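# Three arms stand the enclosure upright in the marked bay

## Task

Get the enclosure standing upright, resting on its base, inside the marked bay, and never let it spin quickly while doing so.

## Robot and tools

Setup: three i2rt Big YAM arms, arm1, arm2 and arm3, each ending in a five-fingered right hand with a wrist camera. Every pose is given in one scene frame, in metres, with the origin on the floor and +z pointing up. Arm foot (base_link) positions: arm1 at (-0.988, +0.322, +0.354), arm2 at (-0.976, -0.321, +0.334), both facing roughly +x; arm3 at (+0.859, +0.010, +0.613), turned about half a turn so it faces roughly -x. Each foot looks along its own +x. A hand can reach about 1.07 m from the joint1 axis. Loose objects may occasionally get a brief shove from outside.

Cameras: arm1_cam_wrist, arm2_cam_wrist, arm3_cam_wrist, cam_high, cam_low, all 672x504 pixels. A wrist camera sits on the little-finger side and looks toward the hand point. Its image is upright when joint6 is near -1.3.

move: one action for any subset of arms. The keys are arm1, arm2 and arm3, each its own object, plus cameras (a list of names, or ["all"]; [] means none). Inside one arm's object:
- joints: absolute targets keyed by name. joint1_rad to joint6_rad are in radians. Ranges and signs: joint1 -2.879..2.879, base yaw, positive is counter-clockwise seen from above. joint2 0..3.141, shoulder; 0 is upper arm pointing back, larger lifts it up and then forward. joint3 0..3.019, elbow; 0 is folded, larger opens it. joint4 -1.692..1.57, hand pitch, positive tips the fingers up. joint5 -1.57..1.57, side swing, positive toward the arm's right. joint6 -2.094..2.094, roll, positive is clockwise seen from behind the hand.
- The hand keys hand_little, hand_ring, hand_middle, hand_index, hand_thumb_bend and hand_thumb_turn each run -1..1. For the fingers and thumb_bend, +1 is straight and -1 is curled. For hand_thumb_turn, +1 puts the thumb beside the palm and -1 puts it opposite the fingers. hand_force_limit (-1..1) sets the stopping force at the fingertip, from about 0 up to 10 N, or 15 N for the thumb motors. hand_speed (-0.96..1) goes from near zero up to full speed at +0.48. At the start they are 0 and -0.8. To grip gently, close at -0.94 or slower.
- target: a single list of 7 numbers [x, y, z, qw, qx, qy, qz]. It is the absolute pose of the hand point in the scene frame. The hand travels there in a straight line, starting from its current hand_target pose. When target is used, joints may contain only hand keys; otherwise the call is refused.
- speed: top hand speed in m/s, 0.002..4.3, default 0.25. Rotation is capped at twice that value in rad/s.
- min_time_s: 0.1..8 s. Sets the shortest duration for that arm's joint motions.
All parts of an action start at once. Hand paths finish together, and none lasts beyond 10 s. A move with no action just reports full state and all images.

Hand-point frame: the point sits 0.045 m in front of the palm. +z runs along the straightened fingers, +y comes out of the palm, and +x crosses the palm away from the thumb. Straight fingertips extend 0.06-0.07 m past the point. A wrist bracket on the little-finger side sticks out up to 0.10 m across the palm and can collide with things. With the thumb opposed, the hand can wrap objects about 0.035-0.065 m thick, or a handle down to about 0.025 m.

wait: seconds (0..10) plus optional cameras. Lets time pass and reports state.
zoom_image: camera and region [x0, y0, x1, y1] in pixels from the top-left corner, at most 504 by 504. Works only on a camera from the latest returned images.
show_instructions: displays the reference pages. No arguments.
finished_scene: optional scene (1). Final; the enclosure must stay upright in the bay once the arms let go.

Reading results: the move line names the arms that were commanded. "as last shown" marks an idle arm whose lines were not reprinted. hand gives the measured hand pose. hand_target is the pose the current joint targets would produce, and it can differ from the true pose at long reach. Joint velocities are in rad/s; "within noise" means the arm is still. hand_stopped_by lists six words, for little, ring, middle, index, thumb_bend and thumb_turn, each one of moving, target, force, stalled or fault. The *_load_n values are fingertip forces in N, positive when pushed open. A lost grip shows as loads near zero. Joint torques are raw drive outputs, with offsets and noise. Status words:
- done: within 1 cm and 2 degrees.
- off_target: stopped short of the target, possibly still pushing.
- time_out: a joint did not finish in time; on_its_own shows what it still pursues.
- not_followed, "joint command not followed", "pose unreachable": a safety check held back the command. Gripper commands still run.
- MOTOR HOT: a motor is overheating. OVER-TEMPERATURE FAULT means the arm goes limp for 30-60 s. Afterwards, resend any key marked limit_stop_at_motor_heat.
If a move or wait is refused or stopped, the later move, wait and finished_scene calls in the same reply are skipped.

Cautions:
- The controller keeps each path pose within 100 mm and 20 degrees of the measured hand pose. Paths do not steer around objects or other arms.
- Joint moves can swing wide. A fast, stretched arm can overshoot by about 30 degrees.
- An arm never stops on contact and will keep pressing. A hard press between two robots ends the scene with a failure, and that includes closing fingers on another robot's fingers.
- Knocking anything out of the work area or onto the floor fails the task. Also avoid drops, slams, dropping parts while they move, and large forces on the fingers.
- Outstretched arms and heavy holds heat the motors, even while you are thinking.

Each tool is called after "Emit:" in YAML: its name, and indented under it one key for each argument.

Reference images:

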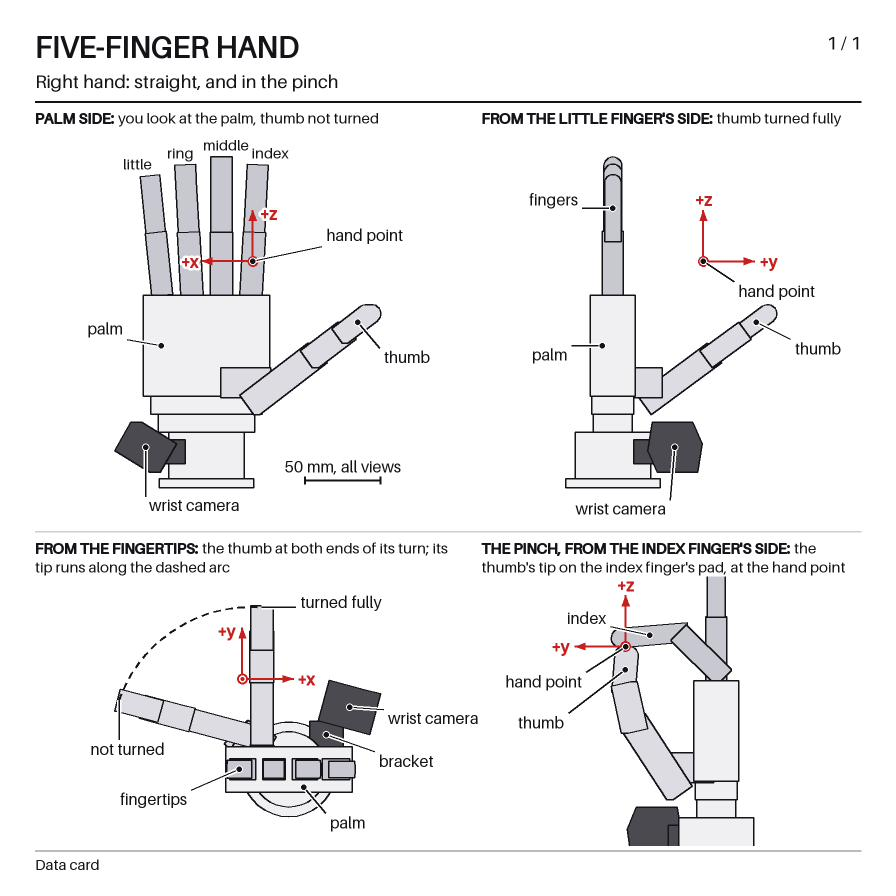

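## Session

Emit:
move:
  cameras: ["all"]

Scene clock: 0.00 s.
Joint torques (N m): no reading
Motor temperatures (°C): arm1=[26 24 27 24 30 27] | arm2=[30 25 30 26 29 25] | arm3=[25 23 23 27 31 22]
Heat: arm1: hottest joint5_rad 30 °C; arm2: hottest joint1_rad 30 °C; arm3: hottest joint5_rad 31 °C.
Joint velocities: within noise
arm1.joint_positions: joint1_rad=-0.047 joint2_rad=+0.545 joint3_rad=+1.359 joint4_rad=-1.205 joint5_rad=+0.066 joint6_rad=-1.421 hand_little=+1.000 hand_ring=+1.000 hand_middle=+1.000 hand_index=+1.000 hand_thumb_turn=+1.000 hand_thumb_bend=+1.000 hand_force_limit=+0.000 hand_speed=-0.800
arm1.joint_status: not commanded
arm1.hand_stopped_by: target,target,target,target,target,target
arm1.little_load_n: 0.0
arm1.ring_load_n: 0.0
arm1.middle_load_n: -0.5
arm1.index_load_n: 0.0
arm1.thumb_bend_load_n: 0.0
arm1.thumb_turn_load_n: 0.0
arm1.hand: x=-0.7652 y=+0.2459 z=+0.8795 quat_wxyz=(-0.005, +0.826, -0.094, +0.556) (m; scene frame)
arm1.hand_target: x=-0.7675 y=+0.2460 z=+0.8872 quat_wxyz=(-0.006, +0.821, -0.094, +0.564) (m; scene frame)
arm1.hand_status: not commanded
arm2.joint_positions: joint1_rad=-0.038 joint2_rad=+0.632 joint3_rad=+1.432 joint4_rad=-1.451 joint5_rad=+0.183 joint6_rad=-1.369 hand_little=+1.000 hand_ring=+1.000 hand_middle=+1.000 hand_index=+1.000 hand_thumb_turn=+1.000 hand_thumb_bend=+1.000 hand_force_limit=+0.000 hand_speed=-0.800
arm2.joint_status: not commanded
arm2.hand_stopped_by: target,target,target,target,target,target
arm2.little_load_n: 0.0
arm2.ring_load_n: 0.0
arm2.middle_load_n: 0.0
arm2.index_load_n: 0.0
arm2.thumb_bend_load_n: 0.0
arm2.thumb_turn_load_n: 0.0
arm2.hand: x=-0.7781 y=-0.4126 z=+0.8290 quat_wxyz=(+0.041, +0.882, -0.138, +0.448) (m; scene frame)
arm2.hand_target: x=-0.7794 y=-0.4125 z=+0.8361 quat_wxyz=(+0.039, +0.878, -0.139, +0.456) (m; scene frame)
arm2.hand_status: not commanded
arm3.joint_positions: joint1_rad=-0.256 joint2_rad=+0.627 joint3_rad=+1.395 joint4_rad=-1.475 joint5_rad=+0.144 joint6_rad=-1.084 hand_little=+1.000 hand_ring=+1.000 hand_middle=+1.000 hand_index=+1.000 hand_thumb_turn=+1.000 hand_thumb_bend=+1.000 hand_force_limit=+0.000 hand_speed=-0.800
arm3.joint_status: not commanded
arm3.hand_stopped_by: target,target,target,target,target,target
arm3.little_load_n: 0.0
arm3.ring_load_n: 0.0
arm3.middle_load_n: -0.5
arm3.index_load_n: 0.0
arm3.thumb_bend_load_n: 0.0
arm3.thumb_turn_load_n: 0.0
arm3.hand: x=+0.6892 y=+0.1110 z=+1.0767 quat_wxyz=(+0.428, -0.337, -0.838, -0.011) (m; scene frame)
arm3.hand_target: x=+0.6891 y=+0.1109 z=+1.0873 quat_wxyz=(+0.440, -0.336, -0.833, -0.009) (m; scene frame)
arm3.hand_status: not commanded
pictures: arm1_cam_wrist, arm2_cam_wrist, arm3_cam_wrist, cam_high, cam_low

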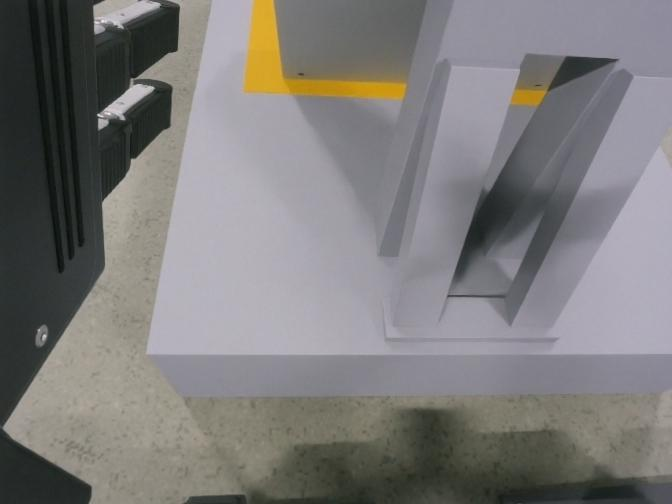

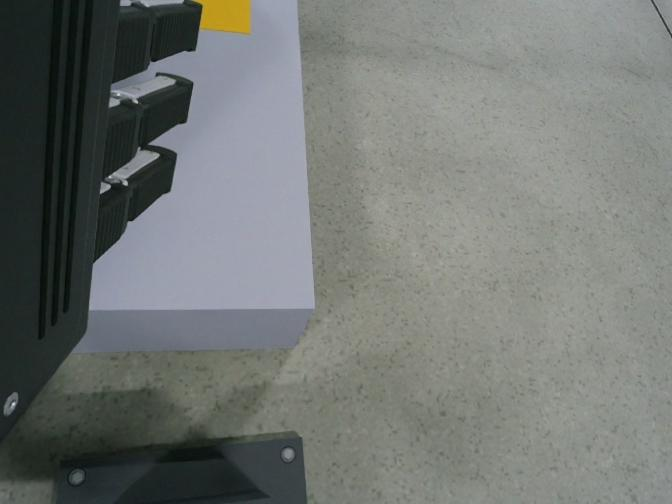

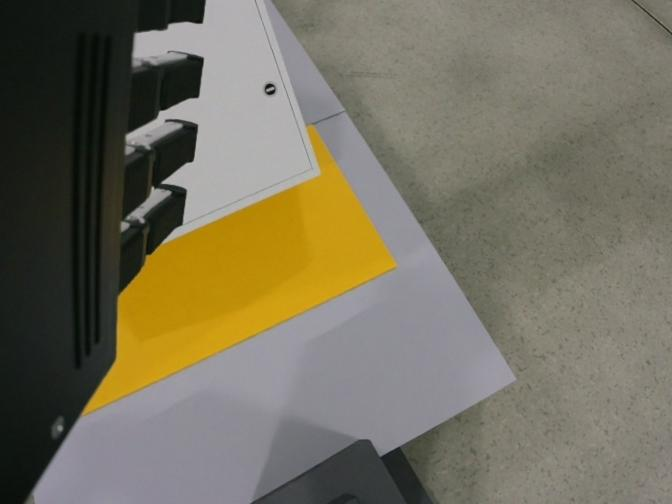

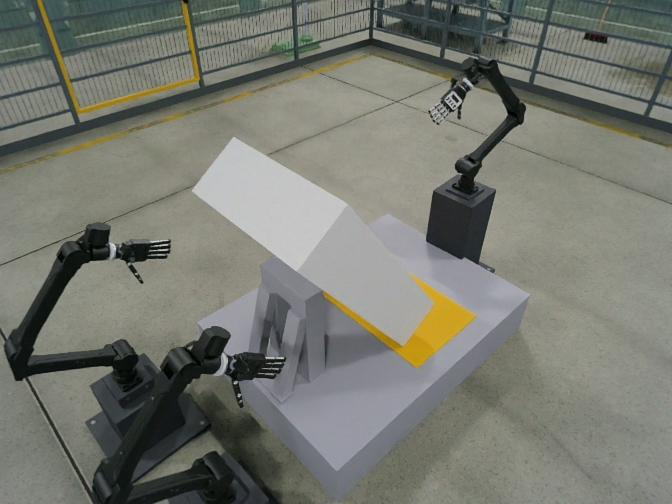

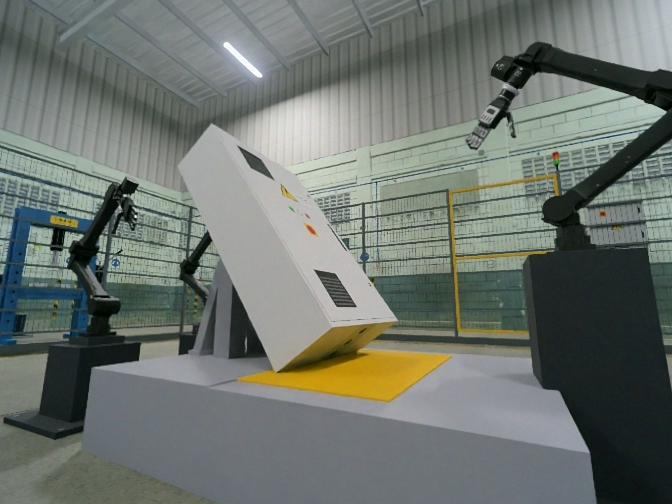

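Emit:
zoom_image:
  camera: "cam_high"
  region: [180, 120, 560, 500]

Emit:
zoom_image:
  camera: "cam_low"
  region: [80, 100, 584, 500]

Emit:
zoom_image:
  camera: "cam_low"
  region: [180, 260, 460, 420]

Emit:
zoom_image:
  camera: "arm3_cam_wrist"
  region: [100, 0, 520, 460]

Emit:
zoom_image:
  camera: "arm1_cam_wrist"
  region: [140, 0, 640, 400]

Scaled by 1.326 from the camera's image (finer frame: 960x720).

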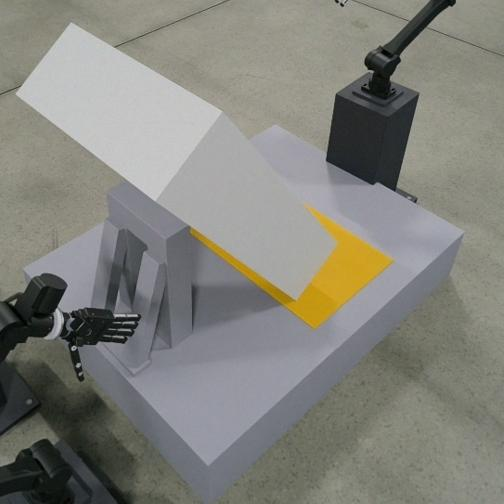

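Scaled by 1.000.

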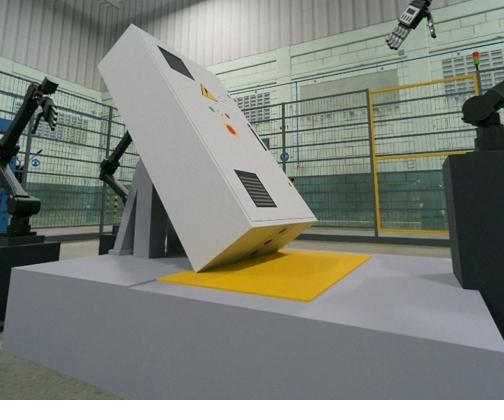

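Scaled by 1.800 from the camera's image (finer frame: 960x720).

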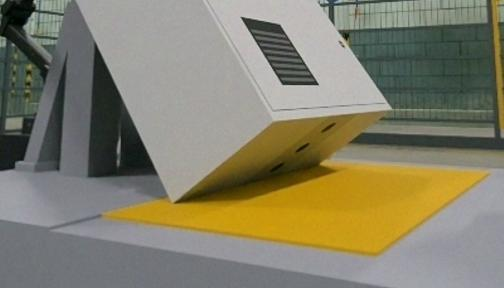

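Scaled by 1.096 from the camera's image (finer frame: 960x720).

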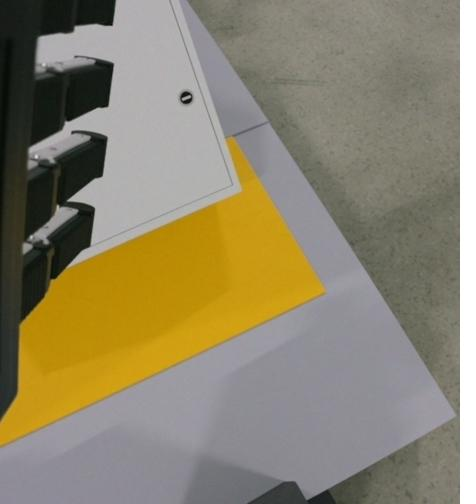

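Scaled by 1.008 from the camera's image (finer frame: 960x720).

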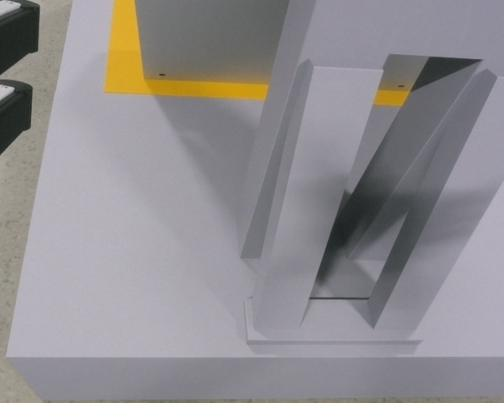

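Emit:
zoom_image:
  camera: "cam_high"
  region: [0, 210, 300, 504]

Emit:
zoom_image:
  camera: "cam_high"
  region: [400, 40, 540, 280]

Emit:
zoom_image:
  camera: "cam_low"
  region: [420, 20, 672, 272]

Emit:
zoom_image:
  camera: "cam_low"
  region: [0, 160, 250, 450]

Scaled by 1.680 from the camera's image (finer frame: 960x720).

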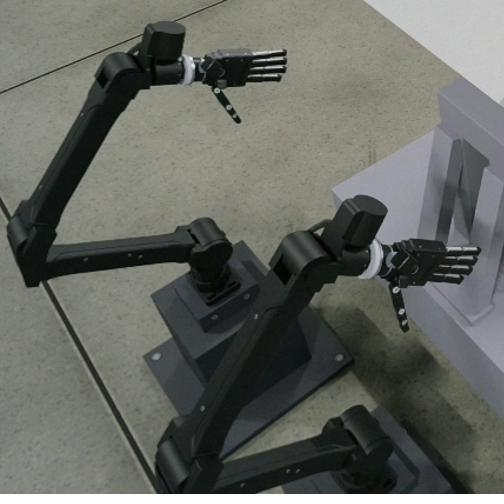

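Scaled by 2.100 from the camera's image (finer frame: 960x720).

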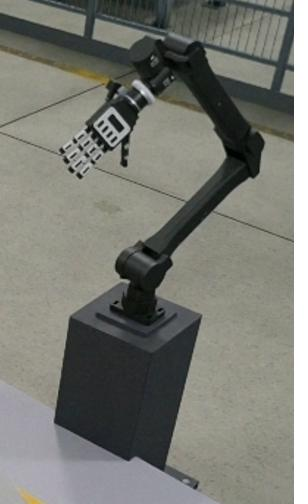

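Scaled by 2.000 from the camera's image (finer frame: 960x720).

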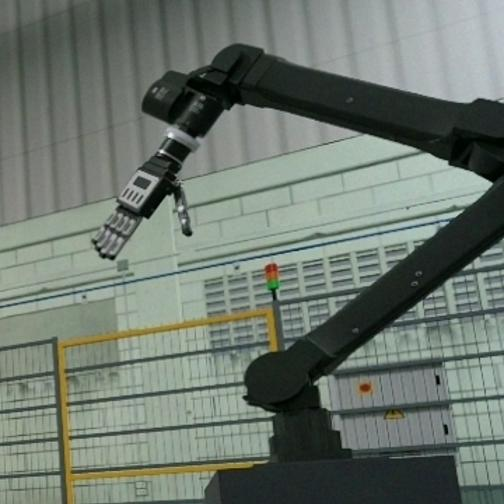

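Scaled by 1.738 from the camera's image (finer frame: 960x720).

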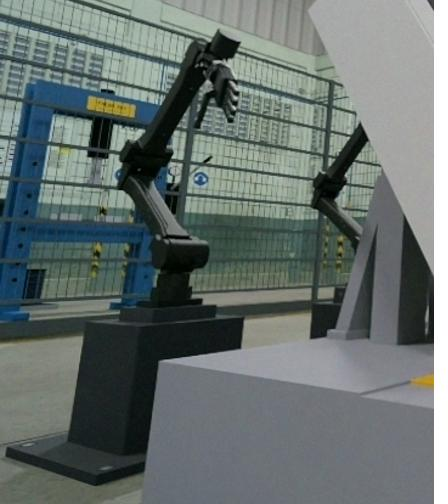

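Emit:
move:
  arm1: {"joints":{"hand_little":-1,"hand_ring":-1,"hand_middle":-1,"hand_index":-1,"hand_thumb_turn":-1}}
  arm2: {"joints":{"hand_little":-1,"hand_ring":-1,"hand_middle":-1,"hand_index":-1,"hand_thumb_turn":-1}}
  arm3: {"joints":{"hand_little":-1,"hand_ring":-1,"hand_middle":-1,"hand_index":-1,"hand_thumb_turn":-1}}
  cameras: ["all"]

Scene clock: 39.87 s.
Joint torques (N m): arm1=[-0.91 2.02 7.68 2.51 -0.07 -0.11] | arm2=[-1.67 3.08 7.65 1.94 0.22 -0.07] | arm3=[0.85 2.84 7.83 2.25 0.21 -0.07]
Motor temperatures (°C): arm1=[26 24 32 25 30 27] | arm2=[30 25 35 26 29 25] | arm3=[25 23 27 27 31 22]
Heat: arm1: hottest joint3_rad 32 °C; arm2: hottest joint3_rad 35 °C; arm3: hottest joint5_rad 31 °C.
move: arm1 done; arm2 done; arm3 done
Joint velocities: within noise
arm1.joint_positions: joint1_rad=-0.047 joint2_rad=+0.545 joint3_rad=+1.359 joint4_rad=-1.205 joint5_rad=+0.066 joint6_rad=-1.421 hand_little=-1.000 hand_ring=-1.000 hand_middle=-1.000 hand_index=-1.000 hand_thumb_turn=-1.000 hand_thumb_bend=+1.000 hand_force_limit=+0.000 hand_speed=-0.800
arm1.joint_status: all done
arm1.hand_stopped_by: target,target,target,target,target,target
arm1.little_load_n: 0.0
arm1.ring_load_n: 0.0
arm1.middle_load_n: 0.0
arm1.index_load_n: 0.0
arm1.thumb_bend_load_n: 0.0
arm1.thumb_turn_load_n: 0.0
arm1.hand: x=-0.7652 y=+0.2459 z=+0.8795 quat_wxyz=(-0.005, +0.826, -0.094, +0.556)
arm1.hand_target: x=-0.7675 y=+0.2460 z=+0.8872 quat_wxyz=(-0.006, +0.821, -0.094, +0.564)
arm1.hand_status: not commanded
arm2.joint_positions: joint1_rad=-0.038 joint2_rad=+0.632 joint3_rad=+1.432 joint4_rad=-1.451 joint5_rad=+0.183 joint6_rad=-1.369 hand_little=-1.000 hand_ring=-1.000 hand_middle=-1.000 hand_index=-1.000 hand_thumb_turn=-1.000 hand_thumb_bend=+1.000 hand_force_limit=+0.000 hand_speed=-0.800
arm2.joint_status: all done
arm2.hand_stopped_by: target,target,target,target,target,target
arm2.little_load_n: 0.0
arm2.ring_load_n: 0.0
arm2.middle_load_n: 0.0
arm2.index_load_n: 0.0
arm2.thumb_bend_load_n: 0.0
arm2.thumb_turn_load_n: 0.0
arm2.hand: x=-0.7781 y=-0.4126 z=+0.8290 quat_wxyz=(+0.041, +0.882, -0.138, +0.448)
arm2.hand_target: x=-0.7794 y=-0.4125 z=+0.8361 quat_wxyz=(+0.039, +0.878, -0.139, +0.456)
arm2.hand_status: not commanded
arm3.joint_positions: joint1_rad=-0.256 joint2_rad=+0.627 joint3_rad=+1.395 joint4_rad=-1.475 joint5_rad=+0.144 joint6_rad=-1.084 hand_little=-1.000 hand_ring=-1.000 hand_middle=-1.000 hand_index=-1.000 hand_thumb_turn=-1.000 hand_thumb_bend=+1.000 hand_force_limit=+0.000 hand_speed=-0.800
arm3.joint_status: all done
arm3.hand_stopped_by: target,target,target,target,target,target
arm3.little_load_n: 0.0
arm3.ring_load_n: 0.5
arm3.middle_load_n: 0.5
arm3.index_load_n: 0.0
arm3.thumb_bend_load_n: 0.0
arm3.thumb_turn_load_n: 0.0
arm3.hand: x=+0.6892 y=+0.1110 z=+1.0767 quat_wxyz=(+0.428, -0.337, -0.838, -0.011)
arm3.hand_target: x=+0.6891 y=+0.1109 z=+1.0874 quat_wxyz=(+0.440, -0.336, -0.833, -0.009)
arm3.hand_status: not commanded
pictures: arm1_cam_wrist, arm2_cam_wrist, arm3_cam_wrist, cam_high, cam_low

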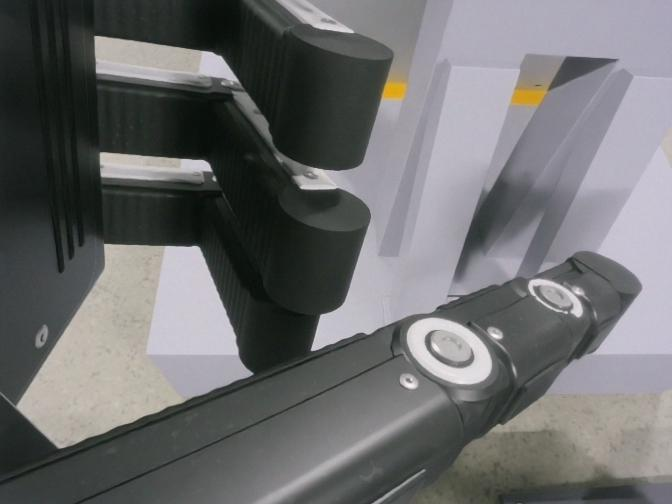

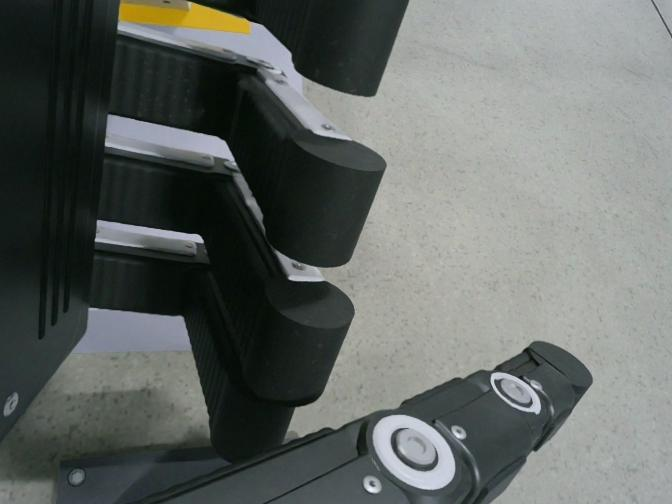

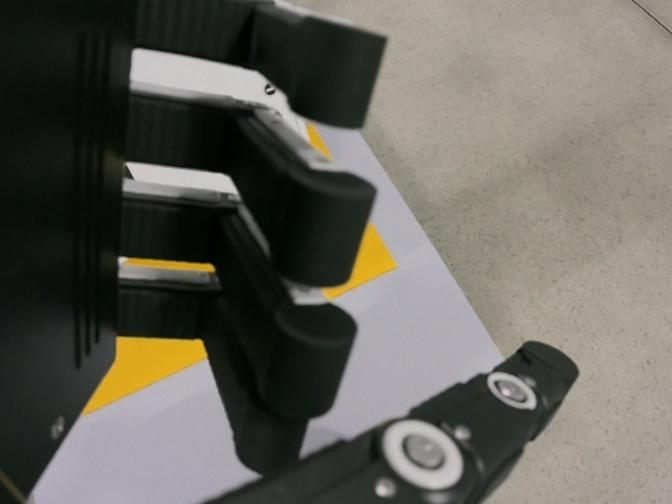

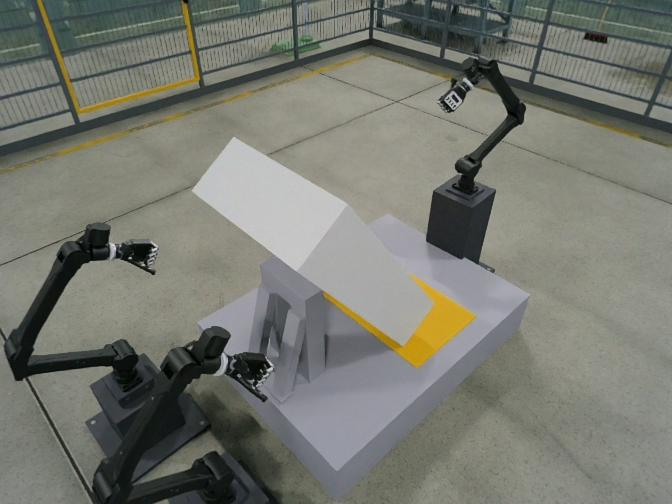

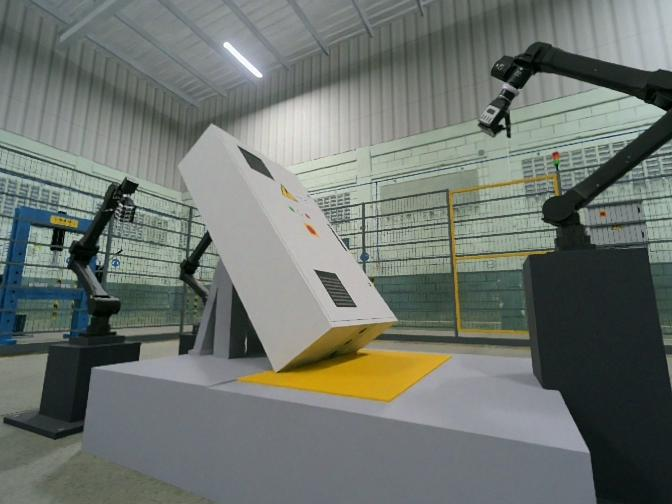

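Emit:
move:
  arm1: {"target":[-0.58,0.25,0.72,0.299,-0.640,0.640,-0.299],"speed":0.3}
  arm2: {"target":[-0.58,-0.19,0.72,0.299,-0.640,0.640,-0.299],"speed":0.3}
  arm3: {"target":[0.45,0.0,1.15,0.242,-0.664,-0.664,0.242],"speed":0.3}
  cameras: ["all"]

Scene clock: 44.20 s.
Joint torques (N m): arm1=[-1.44 -7.47 7.41 2.74 -0.32 0.13] | arm2=[-1.03 -4.07 7.3 2.26 0.35 0.13] | arm3=[1.44 -6.3 9.32 1.35 0 0.06]
Motor temperatures (°C): arm1=[26 24 32 25 30 27] | arm2=[29 25 35 26 29 25] | arm3=[25 23 28 27 31 22]
Heat: arm1: hottest joint3_rad 32 °C; arm2: hottest joint3_rad 35 °C; arm3: hottest joint5_rad 31 °C.
move: arm1 done; arm2 off_target; arm3 off_target
Joint velocities: within noise
arm1.joint_positions: joint1_rad=-0.334 joint2_rad=+1.034 joint3_rad=+1.303 joint4_rad=-0.991 joint5_rad=-0.249 joint6_rad=-0.234 hand_little=-1.000 hand_ring=-1.000 hand_middle=-1.000 hand_index=-1.000 hand_thumb_turn=-1.000 hand_thumb_bend=+1.000 hand_force_limit=+0.000 hand_speed=-0.800
arm1.joint_status: not commanded
arm1.hand_stopped_by: target,target,target,target,target,target
arm1.little_load_n: 0.0
arm1.ring_load_n: 0.0
arm1.middle_load_n: 0.0
arm1.index_load_n: 0.0
arm1.thumb_bend_load_n: 0.0
arm1.thumb_turn_load_n: 0.0
arm1.hand: x=-0.5831 y=+0.2533 z=+0.7263 quat_wxyz=(-0.297, +0.649, -0.632, +0.302)
arm1.hand_target: x=-0.5802 y=+0.2501 z=+0.7200 quat_wxyz=(-0.299, +0.641, -0.641, +0.299)
arm1.hand_status: done (0.008 m and 1.4 deg from the pose sent, 0.244 m and 81.5 deg at the start)
arm2.joint_positions: joint1_rad=+0.311 joint2_rad=+1.019 joint3_rad=+1.351 joint4_rad=-1.049 joint5_rad=+0.255 joint6_rad=+0.205 hand_little=-1.000 hand_ring=-1.000 hand_middle=-1.000 hand_index=-1.000 hand_thumb_turn=-1.000 hand_thumb_bend=+1.000 hand_force_limit=+0.000 hand_speed=-0.800
arm2.joint_status: not commanded
arm2.hand_stopped_by: target,target,target,target,target,target
arm2.little_load_n: 0.0
arm2.ring_load_n: 0.0
arm2.middle_load_n: 0.0
arm2.index_load_n: 0.0
arm2.thumb_bend_load_n: 0.0
arm2.thumb_turn_load_n: 0.0
arm2.hand: x=-0.5827 y=-0.1950 z=+0.7290 quat_wxyz=(-0.300, +0.642, -0.636, +0.304)
arm2.hand_target: x=-0.5802 y=-0.1901 z=+0.7200 quat_wxyz=(-0.299, +0.641, -0.641, +0.299)
arm2.hand_status: off_target (0.011 m and 0.8 deg from the pose sent, 0.317 m and 78.2 deg at the start)
arm3.joint_positions: joint1_rad=-0.134 joint2_rad=+1.364 joint3_rad=+2.087 joint4_rad=-1.632 joint5_rad=-0.061 joint6_rad=-0.065 hand_little=-1.000 hand_ring=-1.000 hand_middle=-1.000 hand_index=-1.000 hand_thumb_turn=-1.000 hand_thumb_bend=+1.000 hand_force_limit=+0.000 hand_speed=-0.800
arm3.joint_status: not commanded
arm3.hand_stopped_by: target,target,target,target,target,target
arm3.little_load_n: 0.0
arm3.ring_load_n: 0.5
arm3.middle_load_n: 0.0
arm3.index_load_n: 0.5
arm3.thumb_bend_load_n: 0.0
arm3.thumb_turn_load_n: 0.0
arm3.hand: x=+0.4495 y=+0.0046 z=+1.1356 quat_wxyz=(+0.235, -0.669, -0.666, +0.232)
arm3.hand_target: x=+0.4505 y=+0.0001 z=+1.1496 quat_wxyz=(+0.242, -0.664, -0.664, +0.242)
arm3.hand_status: off_target (0.015 m and 1.5 deg from the pose sent, 0.274 m and 56.2 deg at the start)
pictures: arm1_cam_wrist, arm2_cam_wrist, arm3_cam_wrist, cam_high, cam_low

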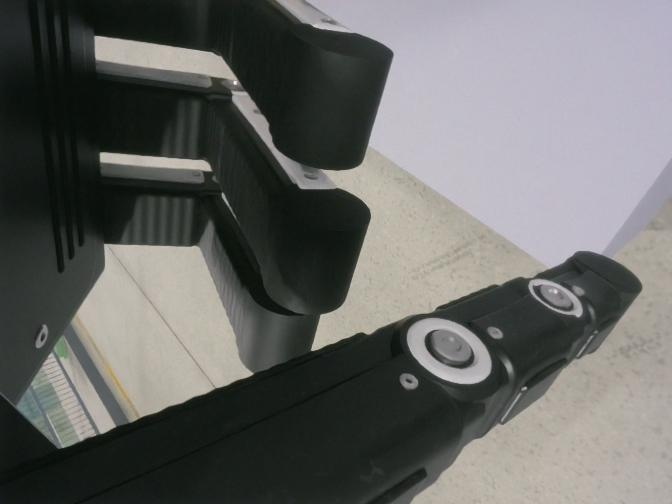

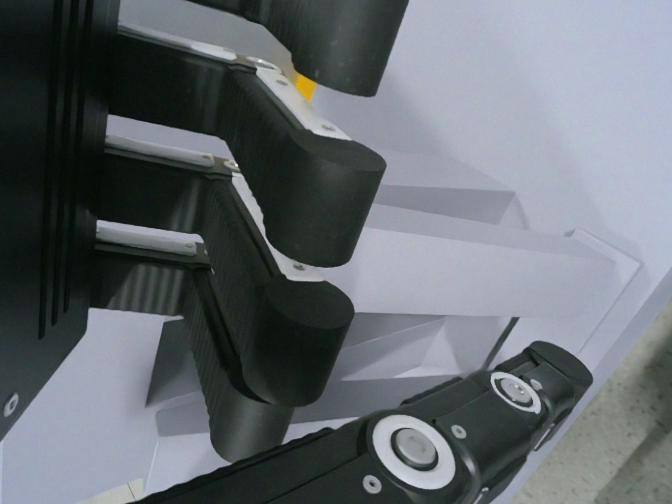

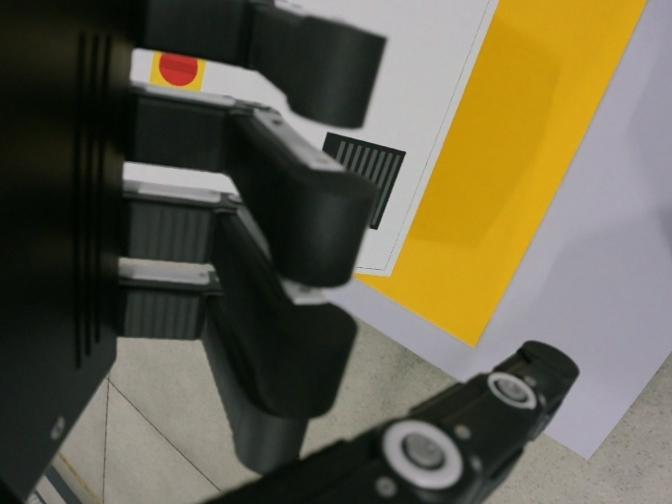

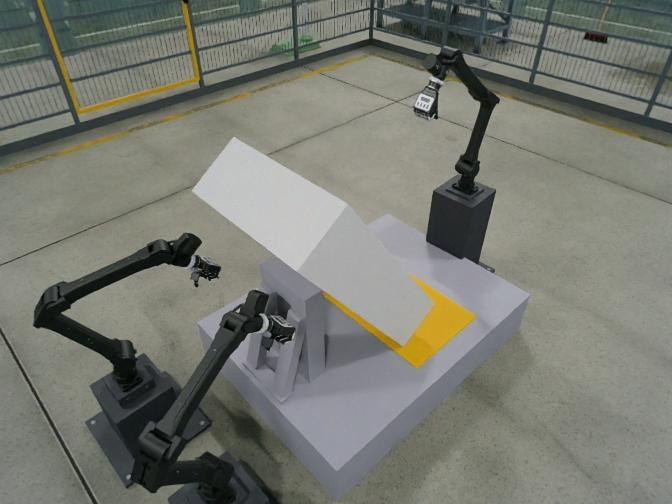

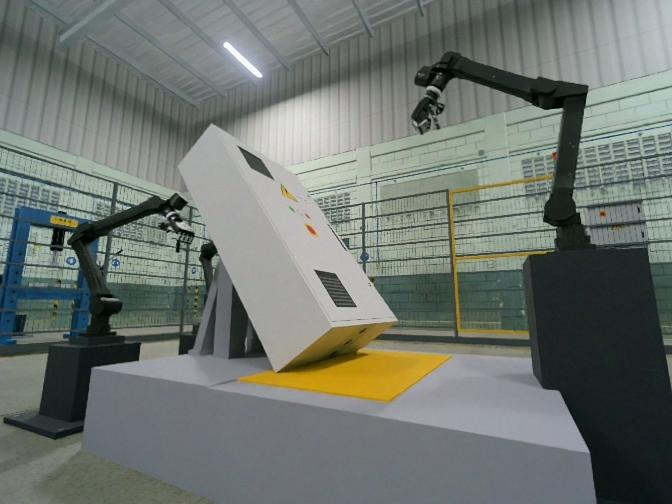

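Emit:
zoom_image:
  camera: "cam_high"
  region: [180, 220, 420, 420]

Emit:
zoom_image:
  camera: "cam_low"
  region: [140, 110, 420, 390]

Scaled by 2.100 from the camera's image (finer frame: 960x720).

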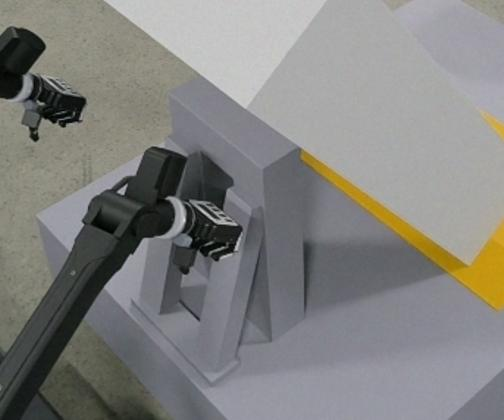

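Scaled by 1.800 from the camera's image (finer frame: 960x720).

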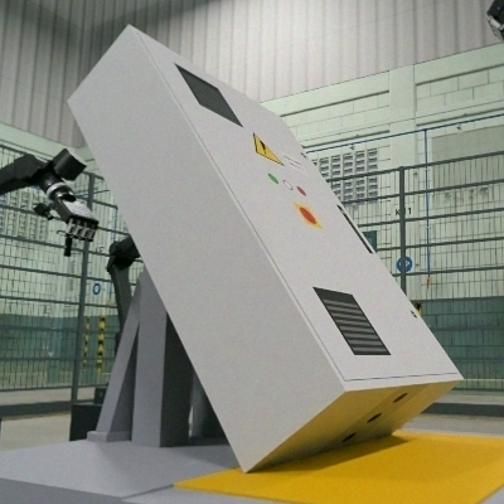

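Emit:
move:
  arm1: {"target":[-0.375,0.25,0.625,0.299,-0.640,0.640,-0.299],"speed":0.12}
  arm2: {"target":[-0.375,-0.19,0.625,0.299,-0.640,0.640,-0.299],"speed":0.12}
  arm3: {"target":[0.25,-0.03,1.05,0.0923,-0.701,-0.701,0.0923],"speed":0.12}
  cameras: ["all"]

Scene clock: 57.60 s.
Joint torques (N m): arm1=[-0.26 -15.44 12.08 2.62 -0.1 0.13] | arm2=[-2.14 -11.05 12.75 2.19 0.04 -0.19] | arm3=[1.2 -14.92 9.74 1.09 0.07 0.06]
Motor temperatures (°C): arm1=[26 24 32 25 30 27] | arm2=[29 25 35 26 29 25] | arm3=[25 23 28 27 30 22]
Heat: arm1: hottest joint3_rad 32 °C; arm2: hottest joint3_rad 35 °C; arm3: hottest joint5_rad 30 °C.
move: arm1 off_target; arm2 off_target; arm3 off_target
Joint velocities: within noise
arm1.joint_positions: joint1_rad=-0.222 joint2_rad=+1.510 joint3_rad=+1.420 joint4_rad=-0.664 joint5_rad=-0.157 joint6_rad=-0.147 hand_little=-1.000 hand_ring=-1.000 hand_middle=-1.000 hand_index=-1.000 hand_thumb_turn=-1.000 hand_thumb_bend=+1.000 hand_force_limit=+0.000 hand_speed=-0.800
arm1.joint_status: not commanded
arm1.hand_stopped_by: target,target,target,target,target,target
arm1.little_load_n: 0.0
arm1.ring_load_n: 0.0
arm1.middle_load_n: 0.0
arm1.index_load_n: 0.0
arm1.thumb_bend_load_n: 0.0
arm1.thumb_turn_load_n: 0.0
arm1.hand: x=-0.3953 y=+0.2483 z=+0.6058 quat_wxyz=(-0.285, +0.649, -0.646, +0.284)
arm1.hand_target: x=-0.3765 y=+0.2502 z=+0.6252 quat_wxyz=(-0.300, +0.641, -0.641, +0.299)
arm1.hand_status: off_target (0.028 m and 2.7 deg from the pose sent, 0.231 m and 1.4 deg at the start)
arm2.joint_positions: joint1_rad=+0.190 joint2_rad=+1.479 joint3_rad=+1.430 joint4_rad=-0.709 joint5_rad=+0.159 joint6_rad=+0.148 hand_little=-1.000 hand_ring=-1.000 hand_middle=-1.000 hand_index=-1.000 hand_thumb_turn=-1.000 hand_thumb_bend=+1.000 hand_force_limit=+0.000 hand_speed=-0.800
arm2.joint_status: not commanded
arm2.hand_stopped_by: target,target,target,target,target,target
arm2.little_load_n: 0.0
arm2.ring_load_n: 0.0
arm2.middle_load_n: 0.0
arm2.index_load_n: 0.5
arm2.thumb_bend_load_n: 0.0
arm2.thumb_turn_load_n: 0.0
arm2.hand: x=-0.3948 y=-0.1893 z=+0.6034 quat_wxyz=(-0.283, +0.645, -0.650, +0.285)
arm2.hand_target: x=-0.3765 y=-0.1904 z=+0.6250 quat_wxyz=(-0.299, +0.640, -0.641, +0.300)
arm2.hand_status: off_target (0.029 m and 2.8 deg from the pose sent, 0.232 m and 0.8 deg at the start)
arm3.joint_positions: joint1_rad=-0.052 joint2_rad=+1.933 joint3_rad=+2.539 joint4_rad=-1.667 joint5_rad=-0.026 joint6_rad=+0.020 hand_little=-1.000 hand_ring=-1.000 hand_middle=-1.000 hand_index=-1.000 hand_thumb_turn=-1.000 hand_thumb_bend=+1.000 hand_force_limit=+0.000 hand_speed=-0.800
arm3.joint_status: not commanded
arm3.hand_stopped_by: target,target,target,target,target,target
arm3.little_load_n: 0.0
arm3.ring_load_n: 0.0
arm3.middle_load_n: 0.0
arm3.index_load_n: 0.0
arm3.thumb_bend_load_n: 0.0
arm3.thumb_turn_load_n: 0.0
arm3.hand: x=+0.2497 y=-0.0248 z=+1.0327 quat_wxyz=(+0.174, -0.691, -0.676, +0.187)
arm3.hand_target: x=+0.2510 y=-0.0299 z=+1.0489 quat_wxyz=(+0.184, -0.687, -0.674, +0.200)
arm3.hand_status: off_target (0.018 m and 14.7 deg from the pose sent, 0.220 m and 23.5 deg at the start; a joint's target at an end of its range on 74 of 84 steps)
pictures: arm1_cam_wrist, arm2_cam_wrist, arm3_cam_wrist, cam_high, cam_low

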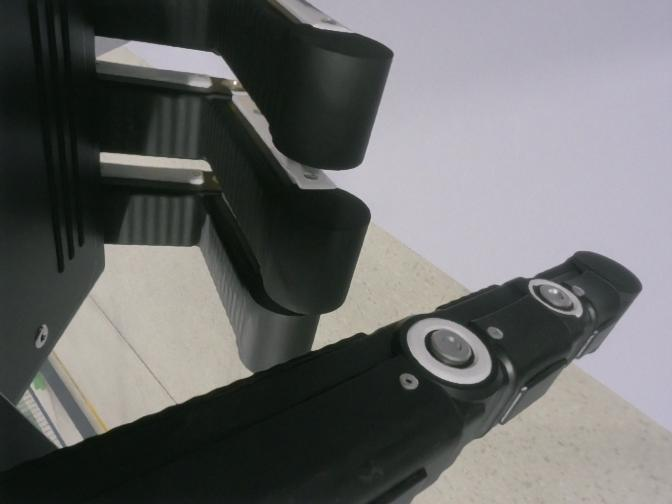

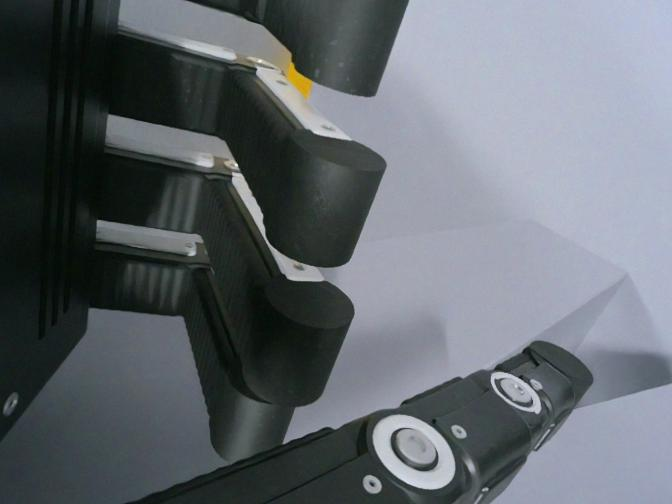

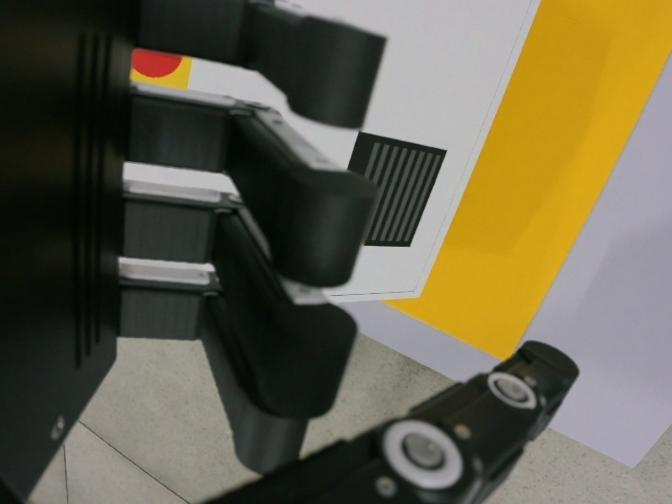

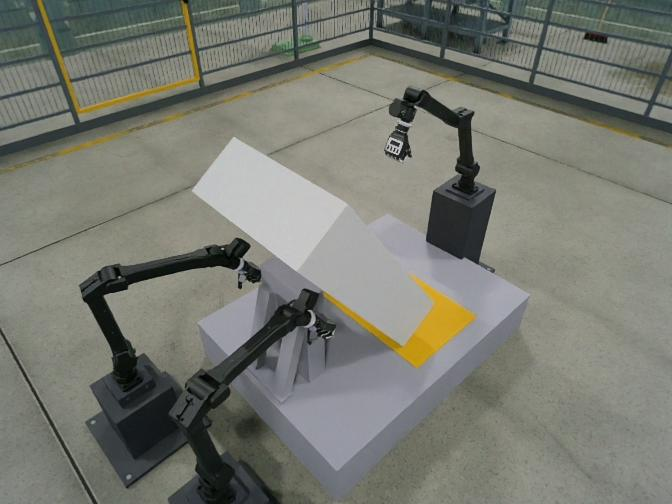

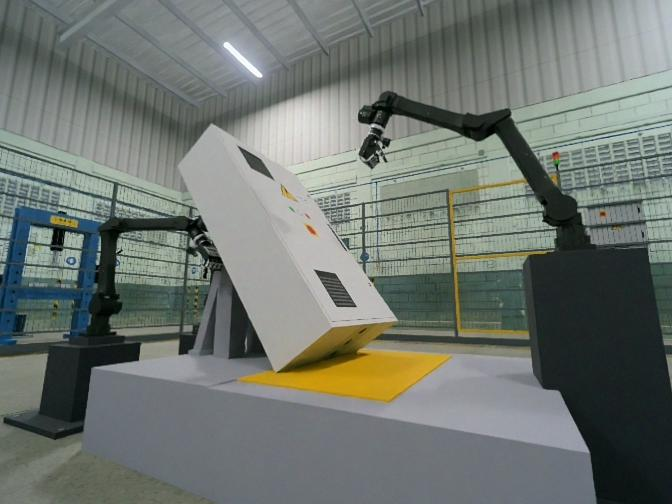

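Emit:
zoom_image:
  camera: "cam_low"
  region: [90, 170, 300, 360]

Emit:
zoom_image:
  camera: "cam_high"
  region: [180, 210, 380, 410]

Scaled by 2.400 from the camera's image (finer frame: 960x720).

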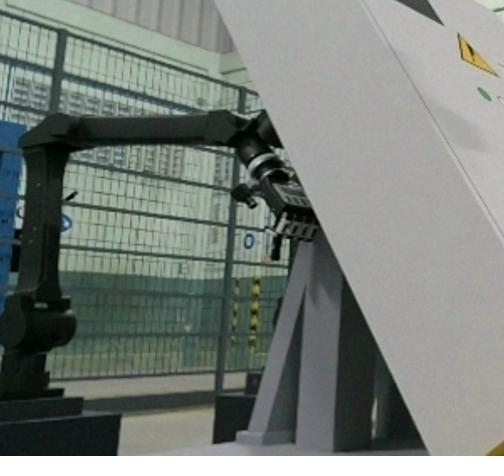

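Scaled by 2.520 from the camera's image (finer frame: 960x720).

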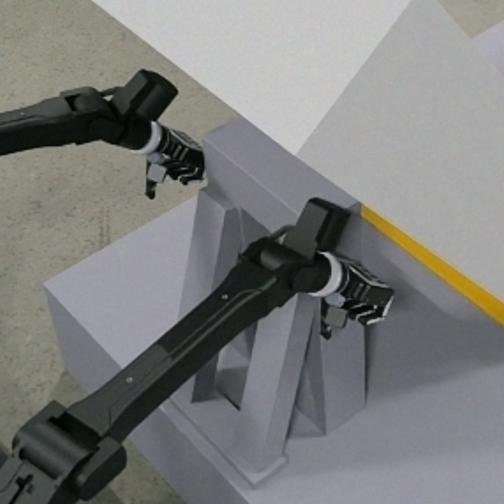

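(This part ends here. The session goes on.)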